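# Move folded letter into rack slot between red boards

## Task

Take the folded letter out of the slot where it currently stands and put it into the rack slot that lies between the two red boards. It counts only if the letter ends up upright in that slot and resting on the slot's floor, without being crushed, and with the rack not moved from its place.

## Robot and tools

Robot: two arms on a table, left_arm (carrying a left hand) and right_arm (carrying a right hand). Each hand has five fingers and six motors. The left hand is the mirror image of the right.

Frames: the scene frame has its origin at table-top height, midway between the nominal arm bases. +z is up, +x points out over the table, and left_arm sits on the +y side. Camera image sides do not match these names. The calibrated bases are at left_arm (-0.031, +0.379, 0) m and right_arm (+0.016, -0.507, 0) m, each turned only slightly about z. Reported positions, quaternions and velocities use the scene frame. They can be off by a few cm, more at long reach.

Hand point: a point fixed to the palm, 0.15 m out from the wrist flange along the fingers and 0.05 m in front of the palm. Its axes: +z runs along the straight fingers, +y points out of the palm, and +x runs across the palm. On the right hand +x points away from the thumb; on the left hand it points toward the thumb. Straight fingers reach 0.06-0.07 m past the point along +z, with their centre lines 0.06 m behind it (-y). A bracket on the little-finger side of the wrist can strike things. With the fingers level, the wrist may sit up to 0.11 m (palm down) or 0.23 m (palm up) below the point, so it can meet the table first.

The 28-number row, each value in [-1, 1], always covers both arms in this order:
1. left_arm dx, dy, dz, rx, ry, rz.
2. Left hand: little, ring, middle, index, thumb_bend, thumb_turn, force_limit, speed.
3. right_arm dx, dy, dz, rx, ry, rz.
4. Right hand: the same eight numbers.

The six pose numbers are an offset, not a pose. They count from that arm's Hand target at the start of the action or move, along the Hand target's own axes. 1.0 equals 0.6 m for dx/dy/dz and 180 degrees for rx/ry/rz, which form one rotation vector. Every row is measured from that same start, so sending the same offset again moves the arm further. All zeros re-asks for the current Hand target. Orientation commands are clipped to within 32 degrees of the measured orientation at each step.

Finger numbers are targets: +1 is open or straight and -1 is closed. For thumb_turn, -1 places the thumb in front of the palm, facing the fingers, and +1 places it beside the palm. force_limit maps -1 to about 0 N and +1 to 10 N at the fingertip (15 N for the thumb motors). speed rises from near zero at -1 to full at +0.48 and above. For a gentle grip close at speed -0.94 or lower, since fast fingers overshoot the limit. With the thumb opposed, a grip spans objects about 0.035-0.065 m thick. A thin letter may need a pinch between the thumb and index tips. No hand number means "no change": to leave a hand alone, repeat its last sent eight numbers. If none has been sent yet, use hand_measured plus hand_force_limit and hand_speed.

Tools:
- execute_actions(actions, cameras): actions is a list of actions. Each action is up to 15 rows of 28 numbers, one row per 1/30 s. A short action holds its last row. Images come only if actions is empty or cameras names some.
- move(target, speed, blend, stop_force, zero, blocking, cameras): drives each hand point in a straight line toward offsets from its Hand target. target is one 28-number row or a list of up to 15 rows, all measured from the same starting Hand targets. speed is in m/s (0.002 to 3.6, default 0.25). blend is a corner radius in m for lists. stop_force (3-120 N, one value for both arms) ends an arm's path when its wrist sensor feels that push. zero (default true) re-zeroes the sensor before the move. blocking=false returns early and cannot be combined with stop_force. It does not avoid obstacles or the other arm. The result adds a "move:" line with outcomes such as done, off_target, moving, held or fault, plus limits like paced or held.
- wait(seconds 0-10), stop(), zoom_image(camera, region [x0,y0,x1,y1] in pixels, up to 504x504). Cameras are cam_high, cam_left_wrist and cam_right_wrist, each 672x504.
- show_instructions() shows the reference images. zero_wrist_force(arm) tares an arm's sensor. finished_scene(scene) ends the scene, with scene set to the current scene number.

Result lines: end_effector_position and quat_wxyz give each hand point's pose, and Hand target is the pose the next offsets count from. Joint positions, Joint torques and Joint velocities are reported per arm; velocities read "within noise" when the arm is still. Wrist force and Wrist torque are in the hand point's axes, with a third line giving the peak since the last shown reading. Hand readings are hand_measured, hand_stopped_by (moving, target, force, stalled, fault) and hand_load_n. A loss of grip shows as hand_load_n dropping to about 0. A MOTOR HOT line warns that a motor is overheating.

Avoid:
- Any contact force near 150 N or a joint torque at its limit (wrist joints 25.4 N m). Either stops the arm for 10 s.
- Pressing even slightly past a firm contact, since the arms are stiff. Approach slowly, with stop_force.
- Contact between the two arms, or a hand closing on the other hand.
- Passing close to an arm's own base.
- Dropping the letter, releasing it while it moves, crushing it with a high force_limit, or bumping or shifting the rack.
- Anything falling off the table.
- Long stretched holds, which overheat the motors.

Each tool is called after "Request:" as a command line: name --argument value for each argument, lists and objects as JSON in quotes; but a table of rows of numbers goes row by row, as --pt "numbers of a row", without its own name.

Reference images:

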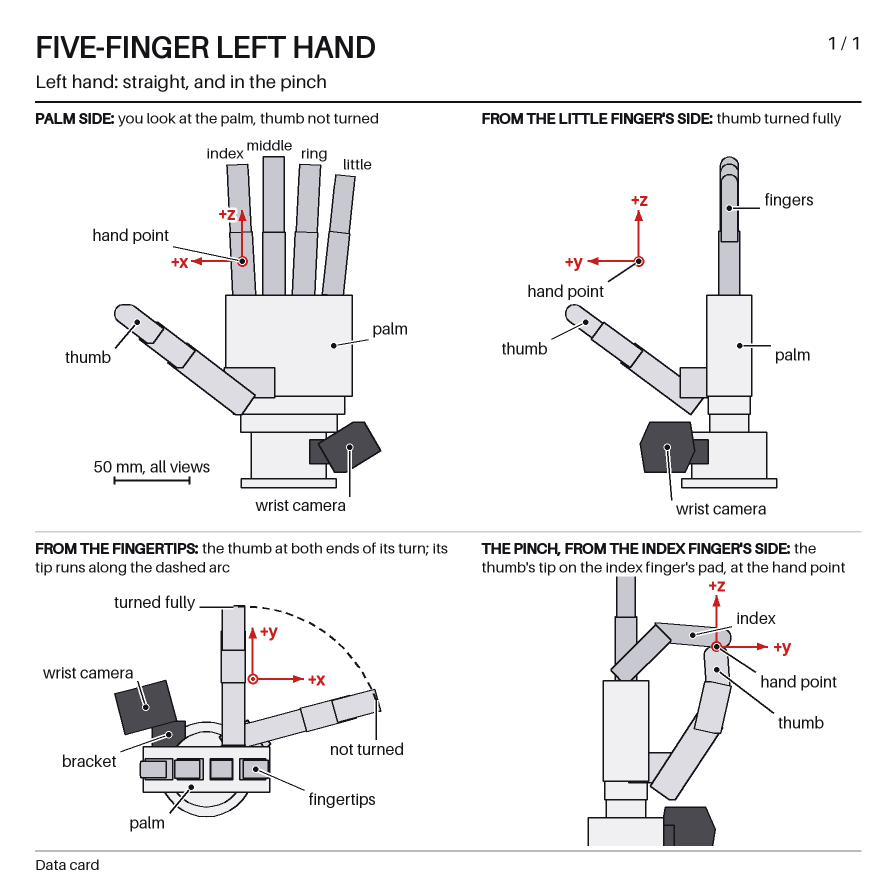

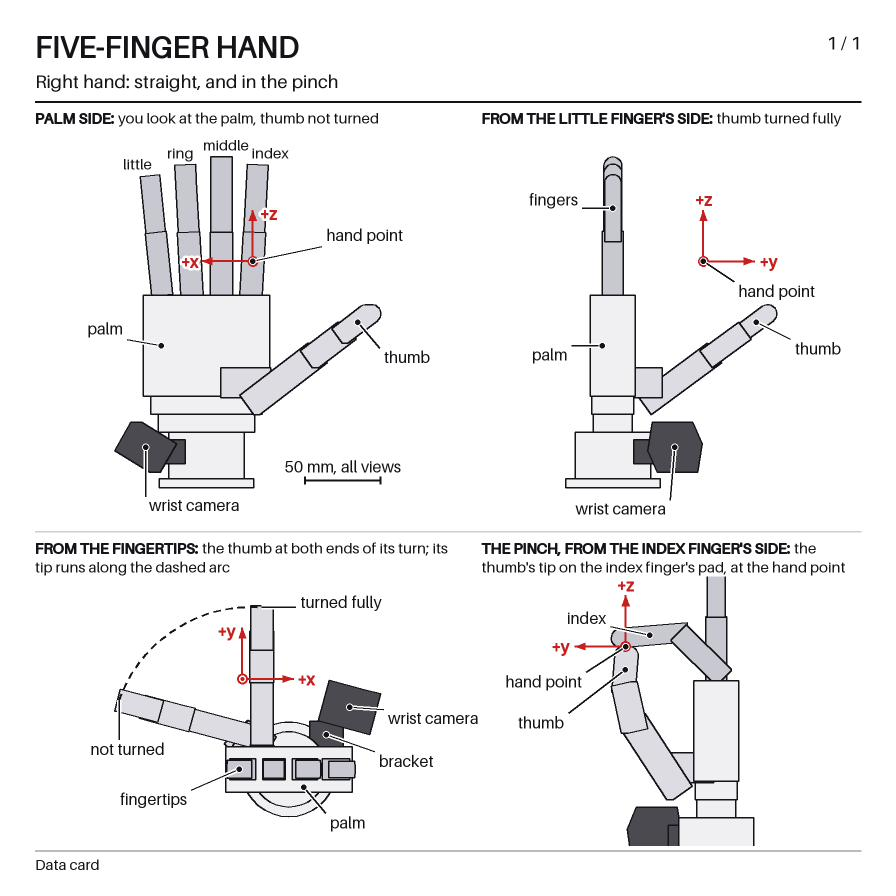

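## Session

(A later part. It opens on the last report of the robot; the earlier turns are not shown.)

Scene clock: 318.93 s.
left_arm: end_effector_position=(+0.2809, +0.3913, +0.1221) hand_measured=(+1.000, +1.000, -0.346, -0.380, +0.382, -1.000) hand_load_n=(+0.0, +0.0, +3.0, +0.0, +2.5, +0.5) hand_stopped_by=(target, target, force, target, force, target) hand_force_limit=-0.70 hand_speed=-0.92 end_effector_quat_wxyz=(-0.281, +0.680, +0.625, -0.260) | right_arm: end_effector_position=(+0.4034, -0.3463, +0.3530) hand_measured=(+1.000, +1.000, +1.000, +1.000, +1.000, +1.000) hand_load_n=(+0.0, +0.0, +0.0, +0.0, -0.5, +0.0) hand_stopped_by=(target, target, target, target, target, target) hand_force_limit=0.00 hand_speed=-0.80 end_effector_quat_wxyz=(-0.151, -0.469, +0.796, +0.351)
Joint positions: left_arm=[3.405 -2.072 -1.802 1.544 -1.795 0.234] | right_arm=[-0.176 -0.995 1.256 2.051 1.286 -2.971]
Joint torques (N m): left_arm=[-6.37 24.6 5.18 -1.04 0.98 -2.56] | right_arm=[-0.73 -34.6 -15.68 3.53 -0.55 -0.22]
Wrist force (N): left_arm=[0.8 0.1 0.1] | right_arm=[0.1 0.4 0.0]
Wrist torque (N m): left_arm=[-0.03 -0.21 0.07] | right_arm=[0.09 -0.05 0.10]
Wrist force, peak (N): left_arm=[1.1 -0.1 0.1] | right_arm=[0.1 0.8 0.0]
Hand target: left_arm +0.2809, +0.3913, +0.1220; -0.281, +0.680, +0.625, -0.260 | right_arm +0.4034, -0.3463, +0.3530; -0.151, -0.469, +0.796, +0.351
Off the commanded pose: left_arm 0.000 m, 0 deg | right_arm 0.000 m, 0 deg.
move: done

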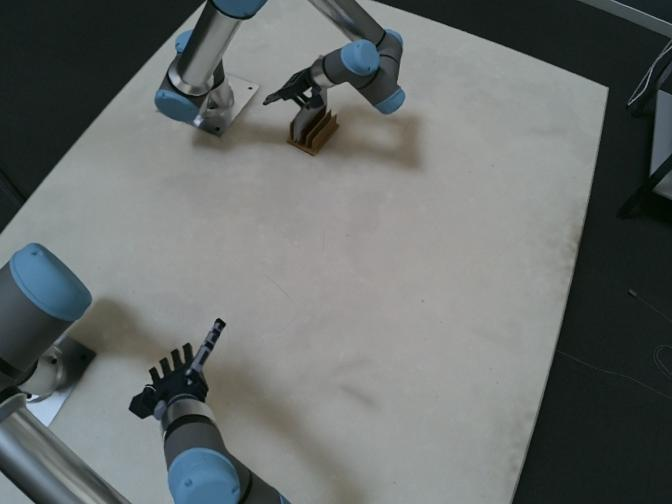

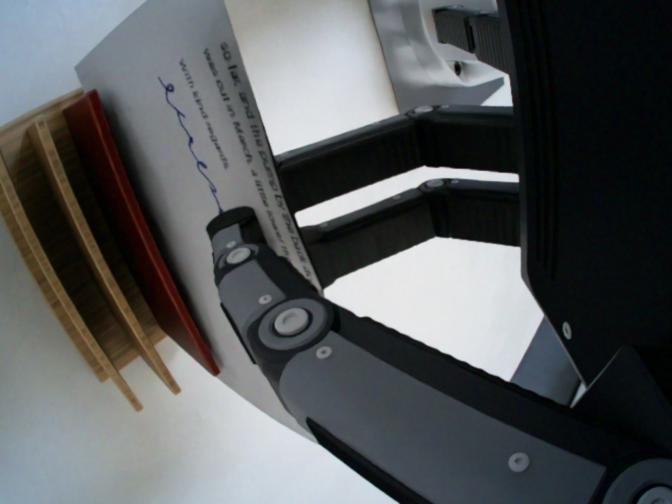

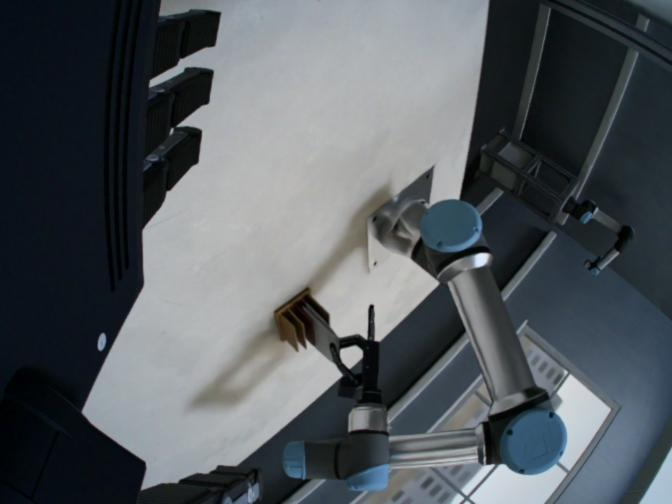

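Request:
move --target '[0,0.023,0.023,0,0,0,1,1,-0.5,-0.38,0.0,-1,-0.7,-0.92,0,0,0,0,0,0,1,1,1,1,1,1,0,-0.8]' --speed 0.04 --cameras '["cam_high","cam_left_wrist","cam_right_wrist"]'

Request:
zoom_image --camera "cam_right_wrist" --region '[290, 290, 340, 340]'

Request:
zoom_image --camera "cam_high" --region '[282, 105, 332, 155]'

Scene clock: 332.73 s.
left_arm: end_effector_position=(+0.2809, +0.3912, +0.1026) hand_measured=(+1.000, +1.000, -0.346, -0.380, +0.382, -1.000) hand_load_n=(+0.0, +0.0, +3.0, +0.0, +2.5, +0.5) hand_stopped_by=(target, target, force, target, force, target) hand_force_limit=-0.70 hand_speed=-0.92 end_effector_quat_wxyz=(-0.281, +0.680, +0.625, -0.260) | right_arm: end_effector_position=(+0.4034, -0.3463, +0.3530) hand_measured=(+1.000, +1.000, +1.000, +1.000, +1.000, +1.000) hand_load_n=(+0.5, +0.0, -0.5, +0.0, -0.5, +0.0) hand_stopped_by=(target, target, target, target, target, target) hand_force_limit=0.00 hand_speed=-0.80 end_effector_quat_wxyz=(-0.151, -0.469, +0.796, +0.351)
Joint positions: left_arm=[3.405 -2.104 -1.814 1.588 -1.795 0.234] | right_arm=[-0.176 -0.995 1.256 2.051 1.286 -2.971]
Joint torques (N m): left_arm=[-5.56 24.19 4.01 -0.32 0.97 -2.64] | right_arm=[-1.66 -34.7 -15.1 3.46 -0.73 0.02]
Wrist force (N): left_arm=[0.8 0.3 -0.2] | right_arm=[0.1 0.4 -0.2]
Wrist torque (N m): left_arm=[0.03 -0.22 0.06] | right_arm=[0.10 -0.04 0.09]
Wrist force, peak (N): left_arm=[1.2 0.2 0.4] | right_arm=[-0.1 0.8 -0.3]
Hand target: left_arm +0.2809, +0.3912, +0.1025; -0.281, +0.680, +0.625, -0.260 | right_arm +0.4034, -0.3463, +0.3530; -0.151, -0.469, +0.796, +0.351
Off the commanded pose: left_arm 0.000 m, 0 deg | right_arm 0.000 m, 0 deg.
move: done

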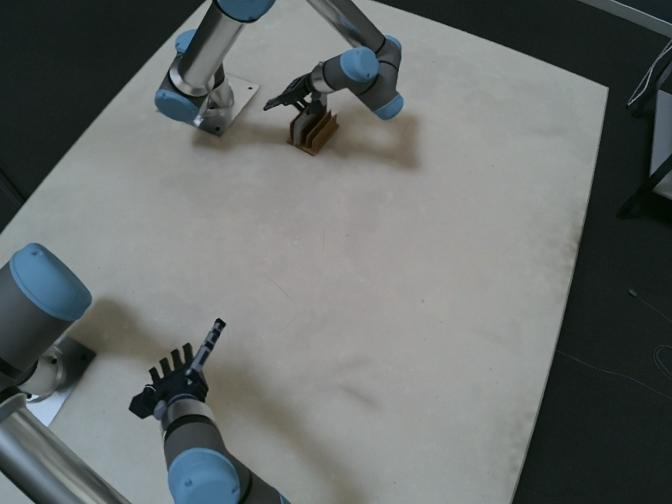

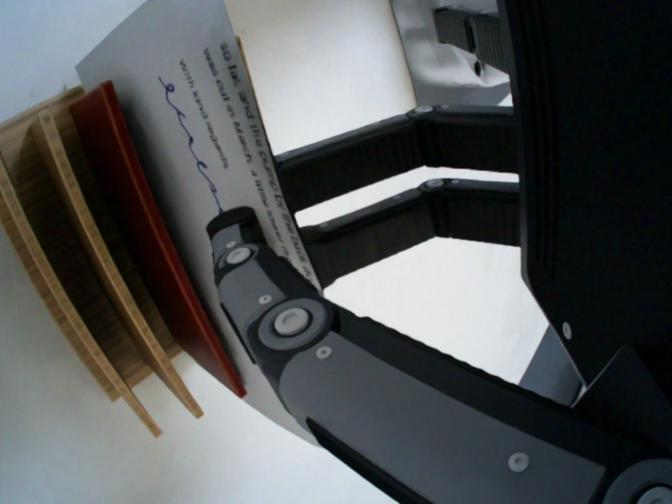

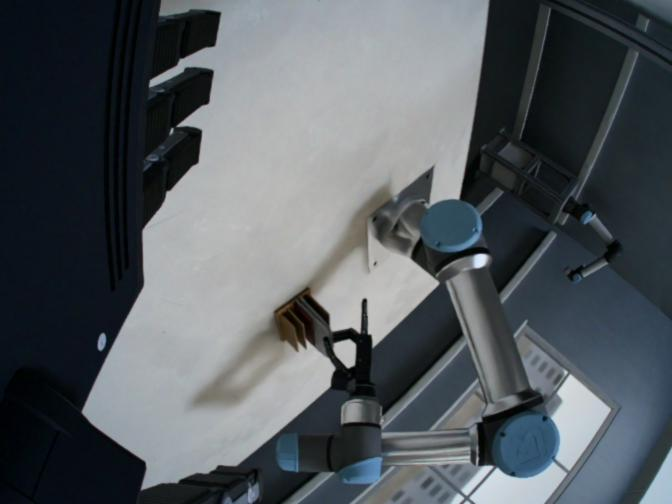

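Scaled by 10.080 from the camera's 672x504 image, which has a finer 960x720 frame.

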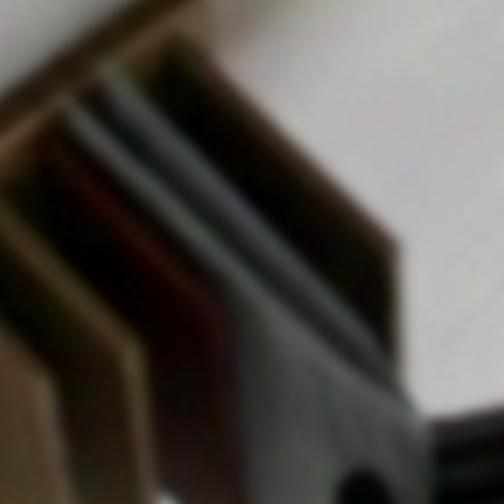

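Scaled by 10.080 from the camera's 672x504 image, which has a finer 960x720 frame.

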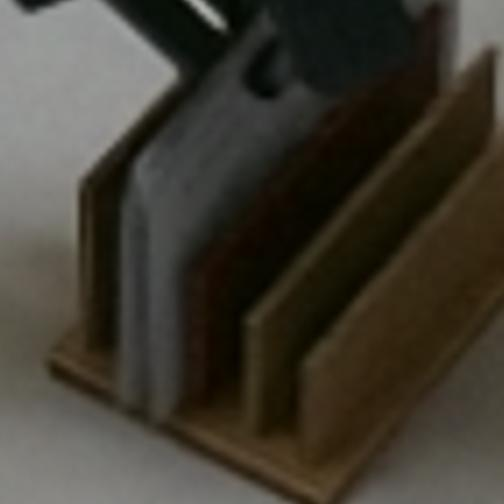

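Request:
zoom_image --camera "cam_high" --region '[286, 122, 310, 150]'

Request:
zoom_image --camera "cam_right_wrist" --region '[295, 292, 335, 332]'

Scaled by 18.000 from the camera's 672x504 image, which has a finer 960x720 frame.

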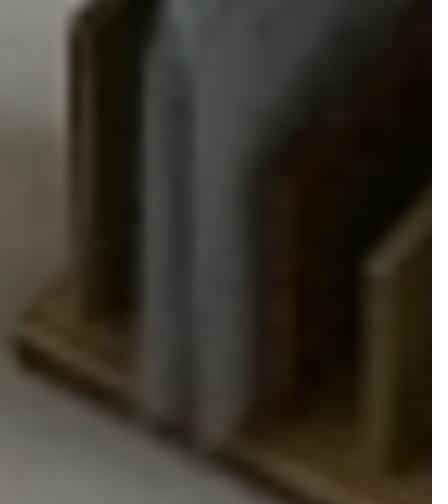

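Scaled by 12.600 from the camera's 672x504 image, which has a finer 960x720 frame.

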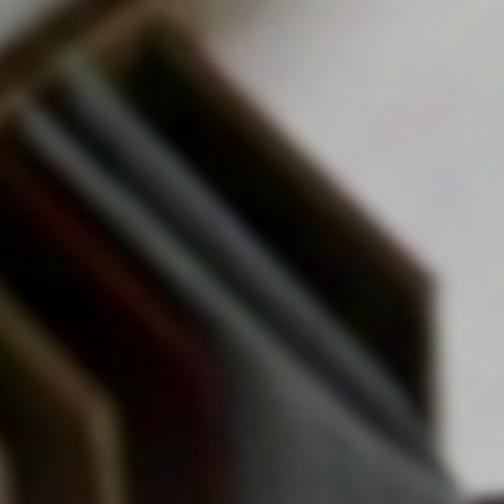

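Request:
move --target '[0,0,0,0,0,0,1,1,-0.27,-0.3,1.0,-1,-0.7,-0.85,0,0,0,0,0,0,1,1,1,1,1,1,0,-0.8]' --cameras '["cam_high","cam_left_wrist","cam_right_wrist"]'

Request:
zoom_image --camera "cam_right_wrist" --region '[290, 290, 350, 350]'

Scene clock: 358.30 s.
left_arm: end_effector_position=(+0.2809, +0.3912, +0.1025) hand_measured=(+1.000, +1.000, -0.270, -0.300, +1.000, -1.000) hand_load_n=(+0.0, +0.0, +0.0, +0.0, +0.0, +0.0) hand_stopped_by=(target, target, target, target, target, target) hand_force_limit=-0.70 hand_speed=-0.85 end_effector_quat_wxyz=(-0.281, +0.680, +0.625, -0.260) | right_arm: end_effector_position=(+0.4034, -0.3463, +0.3530) hand_measured=(+1.000, +1.000, +1.000, +1.000, +1.000, +1.000) hand_load_n=(+0.0, +0.0, +0.0, +0.0, +0.0, +0.0) hand_stopped_by=(target, target, target, target, target, target) hand_force_limit=0.00 hand_speed=-0.80 end_effector_quat_wxyz=(-0.151, -0.469, +0.796, +0.351)
Joint positions: left_arm=[3.405 -2.104 -1.814 1.589 -1.795 0.234] | right_arm=[-0.176 -0.995 1.256 2.051 1.286 -2.971]
Joint torques (N m): left_arm=[-5.08 24.43 5.16 -0.81 -0.5 -2.28] | right_arm=[-3.03 -35.8 -13.7 3.37 -0.8 0.15]
Wrist force (N): left_arm=[0.9 0.2 0.1] | right_arm=[-0.1 0.5 0.1]
Wrist torque (N m): left_arm=[0.00 -0.22 0.07] | right_arm=[0.11 -0.02 0.09]
Wrist force, peak (N): left_arm=[1.1 0.1 0.3] | right_arm=[0.3 0.8 0.0]
Hand target: left_arm +0.2809, +0.3912, +0.1025; -0.281, +0.680, +0.625, -0.260 | right_arm +0.4034, -0.3463, +0.3530; -0.151, -0.469, +0.796, +0.351
Off the commanded pose: left_arm 0.000 m, 0 deg | right_arm 0.000 m, 0 deg.
move: done

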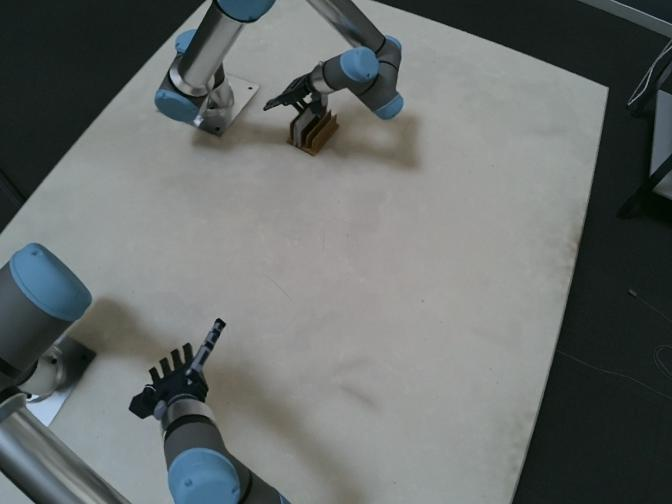

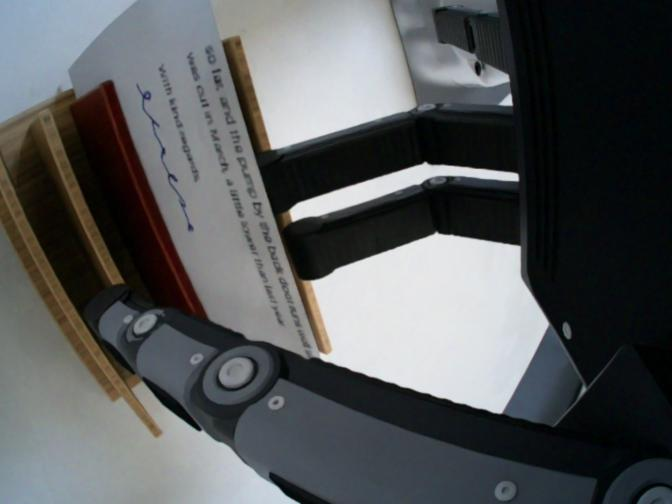

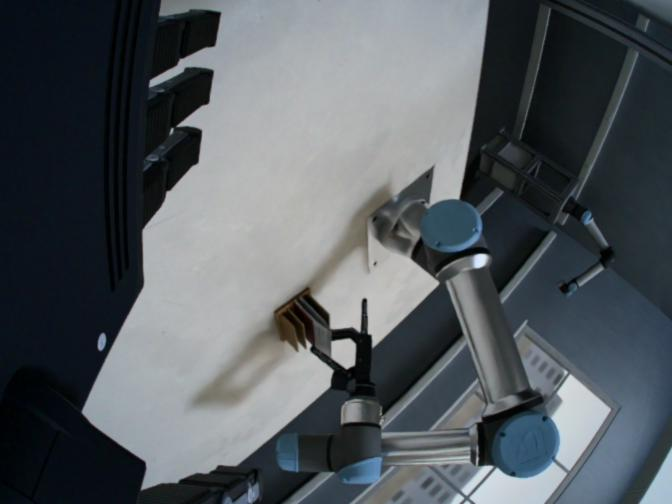

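Scaled by 8.400 from the camera's 672x504 image, which has a finer 960x720 frame.

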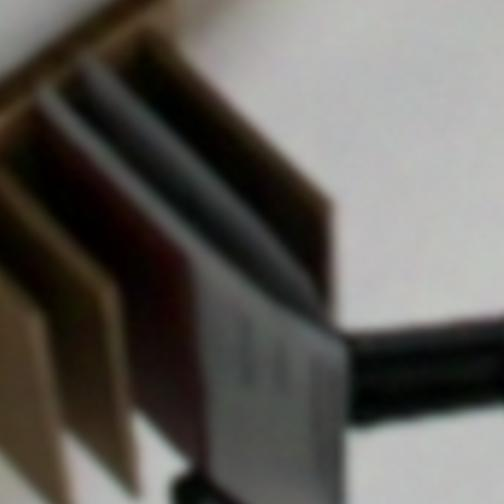

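Request:
move --pt "0 -0.0236 -0.0118 0 0 0 1 1 -0.27 -0.3 1.0 -1 -0.7 -0.85 0 0 0 0 0 0 1 1 1 1 1 1 0 -0.8" --pt "0 -0.165 -0.153 0 0 0 1 1 -0.27 -0.3 1.0 -1 -0.7 -0.85 0 0 0 0 0 0 1 1 1 1 1 1 0 -0.8" --speed '[0.05,0.12]' --blend '[0.005,0]' --cameras '["cam_high","cam_left_wrist","cam_right_wrist"]'

Request:
zoom_image --camera "cam_right_wrist" --region '[290, 290, 340, 340]'

Request:
zoom_image --camera "cam_high" --region '[282, 105, 332, 155]'

Request:
zoom_image --camera "cam_left_wrist" --region '[0, 0, 350, 350]'

Scene clock: 366.30 s.
left_arm: end_effector_position=(+0.2758, +0.3920, +0.2373) hand_measured=(+1.000, +1.000, -0.270, -0.300, +1.000, -1.000) hand_load_n=(+0.0, +0.0, +0.0, +0.0, +0.0, +0.0) hand_stopped_by=(target, target, target, target, target, target) hand_force_limit=-0.70 hand_speed=-0.85 end_effector_quat_wxyz=(-0.281, +0.680, +0.625, -0.260) | right_arm: end_effector_position=(+0.4034, -0.3463, +0.3530) hand_measured=(+1.000, +1.000, +1.000, +1.000, +1.000, +1.000) hand_load_n=(+0.0, +0.0, +0.0, +0.0, +0.0, +0.0) hand_stopped_by=(target, target, target, target, target, target) hand_force_limit=0.00 hand_speed=-0.80 end_effector_quat_wxyz=(-0.151, -0.469, +0.796, +0.351)
Joint positions: left_arm=[3.41 -1.906 -1.7 1.276 -1.798 0.237] | right_arm=[-0.176 -0.995 1.256 2.051 1.286 -2.971]
Joint torques (N m): left_arm=[-3.77 36.99 21.62 -4.45 1.21 -2.14] | right_arm=[-3.32 -36.3 -13.96 3.42 -0.89 0.27]
Wrist force (N): left_arm=[0.6 -0.1 -0.1] | right_arm=[0.2 0.4 -0.1]
Wrist torque (N m): left_arm=[-0.04 -0.19 -0.15] | right_arm=[0.10 -0.05 0.10]
Wrist force, peak (N): left_arm=[0.8 -0.5 -0.6] | right_arm=[0.4 0.7 0.0]
Hand target: left_arm +0.2758, +0.3920, +0.2374; -0.281, +0.680, +0.625, -0.260 | right_arm +0.4034, -0.3463, +0.3530; -0.151, -0.469, +0.796, +0.351
Off the commanded pose: left_arm 0.000 m, 0 deg | right_arm 0.000 m, 0 deg.
move: done

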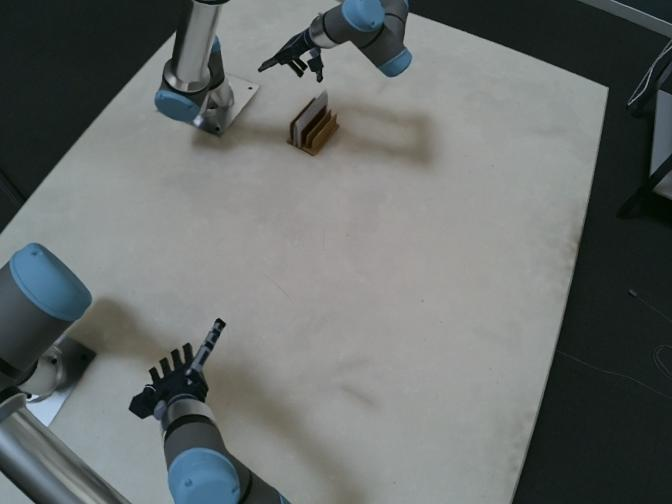

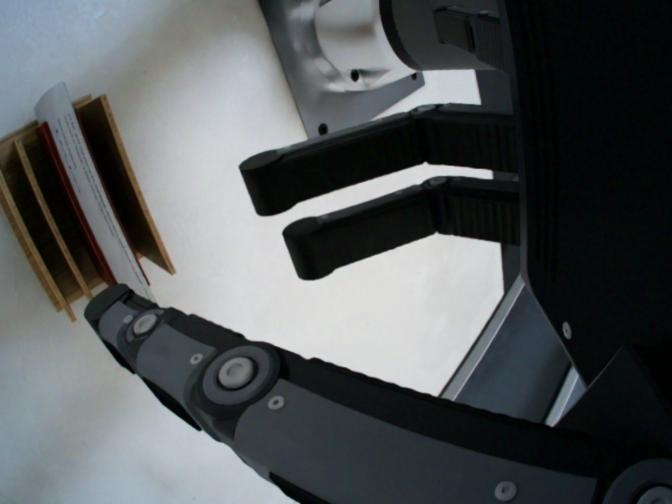

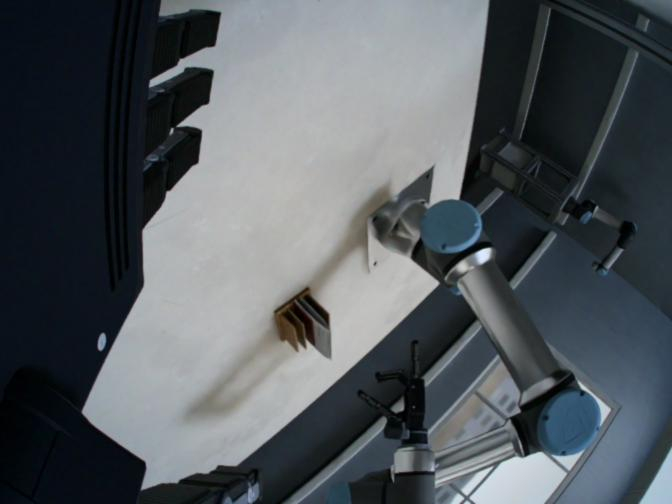

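Scaled by 10.080 from the camera's 672x504 image, which has a finer 960x720 frame.

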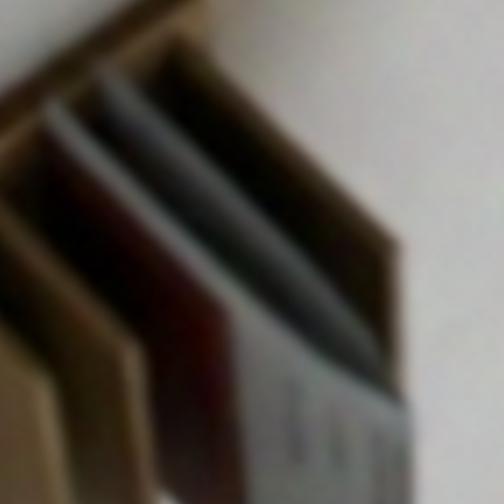

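Scaled by 10.080 from the camera's 672x504 image, which has a finer 960x720 frame.

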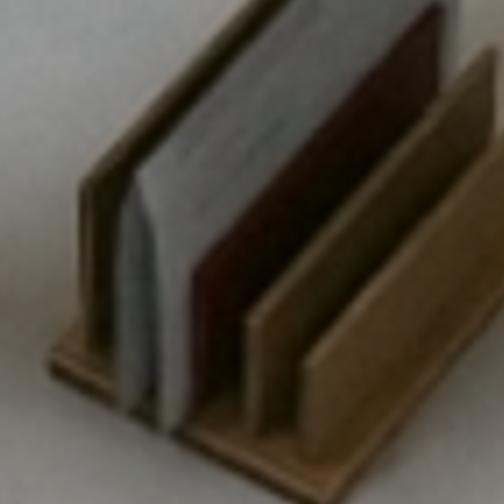

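Scaled by 1.440 from the camera's 672x504 image, which has a finer 960x720 frame.

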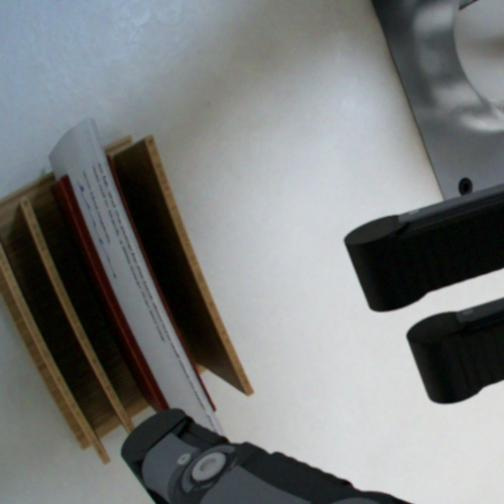

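Request:
zoom_image --camera "cam_left_wrist" --region '[20, 70, 190, 320]'

Request:
zoom_image --camera "cam_left_wrist" --region '[90, 220, 190, 320]'

Scaled by 2.016 from the camera's 672x504 image, which has a finer 960x720 frame.

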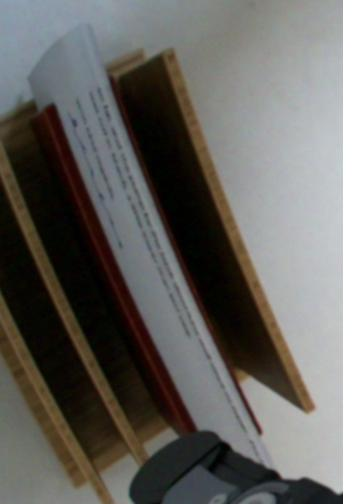

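Scaled by 5.040 from the camera's 672x504 image, which has a finer 960x720 frame.

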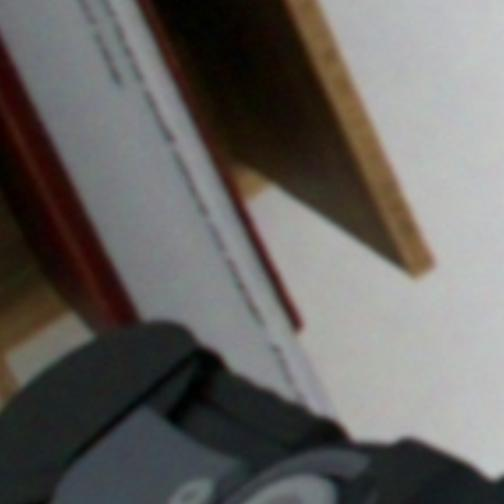

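Request:
finished_scene --scene 2

The scene is finished: the task was done.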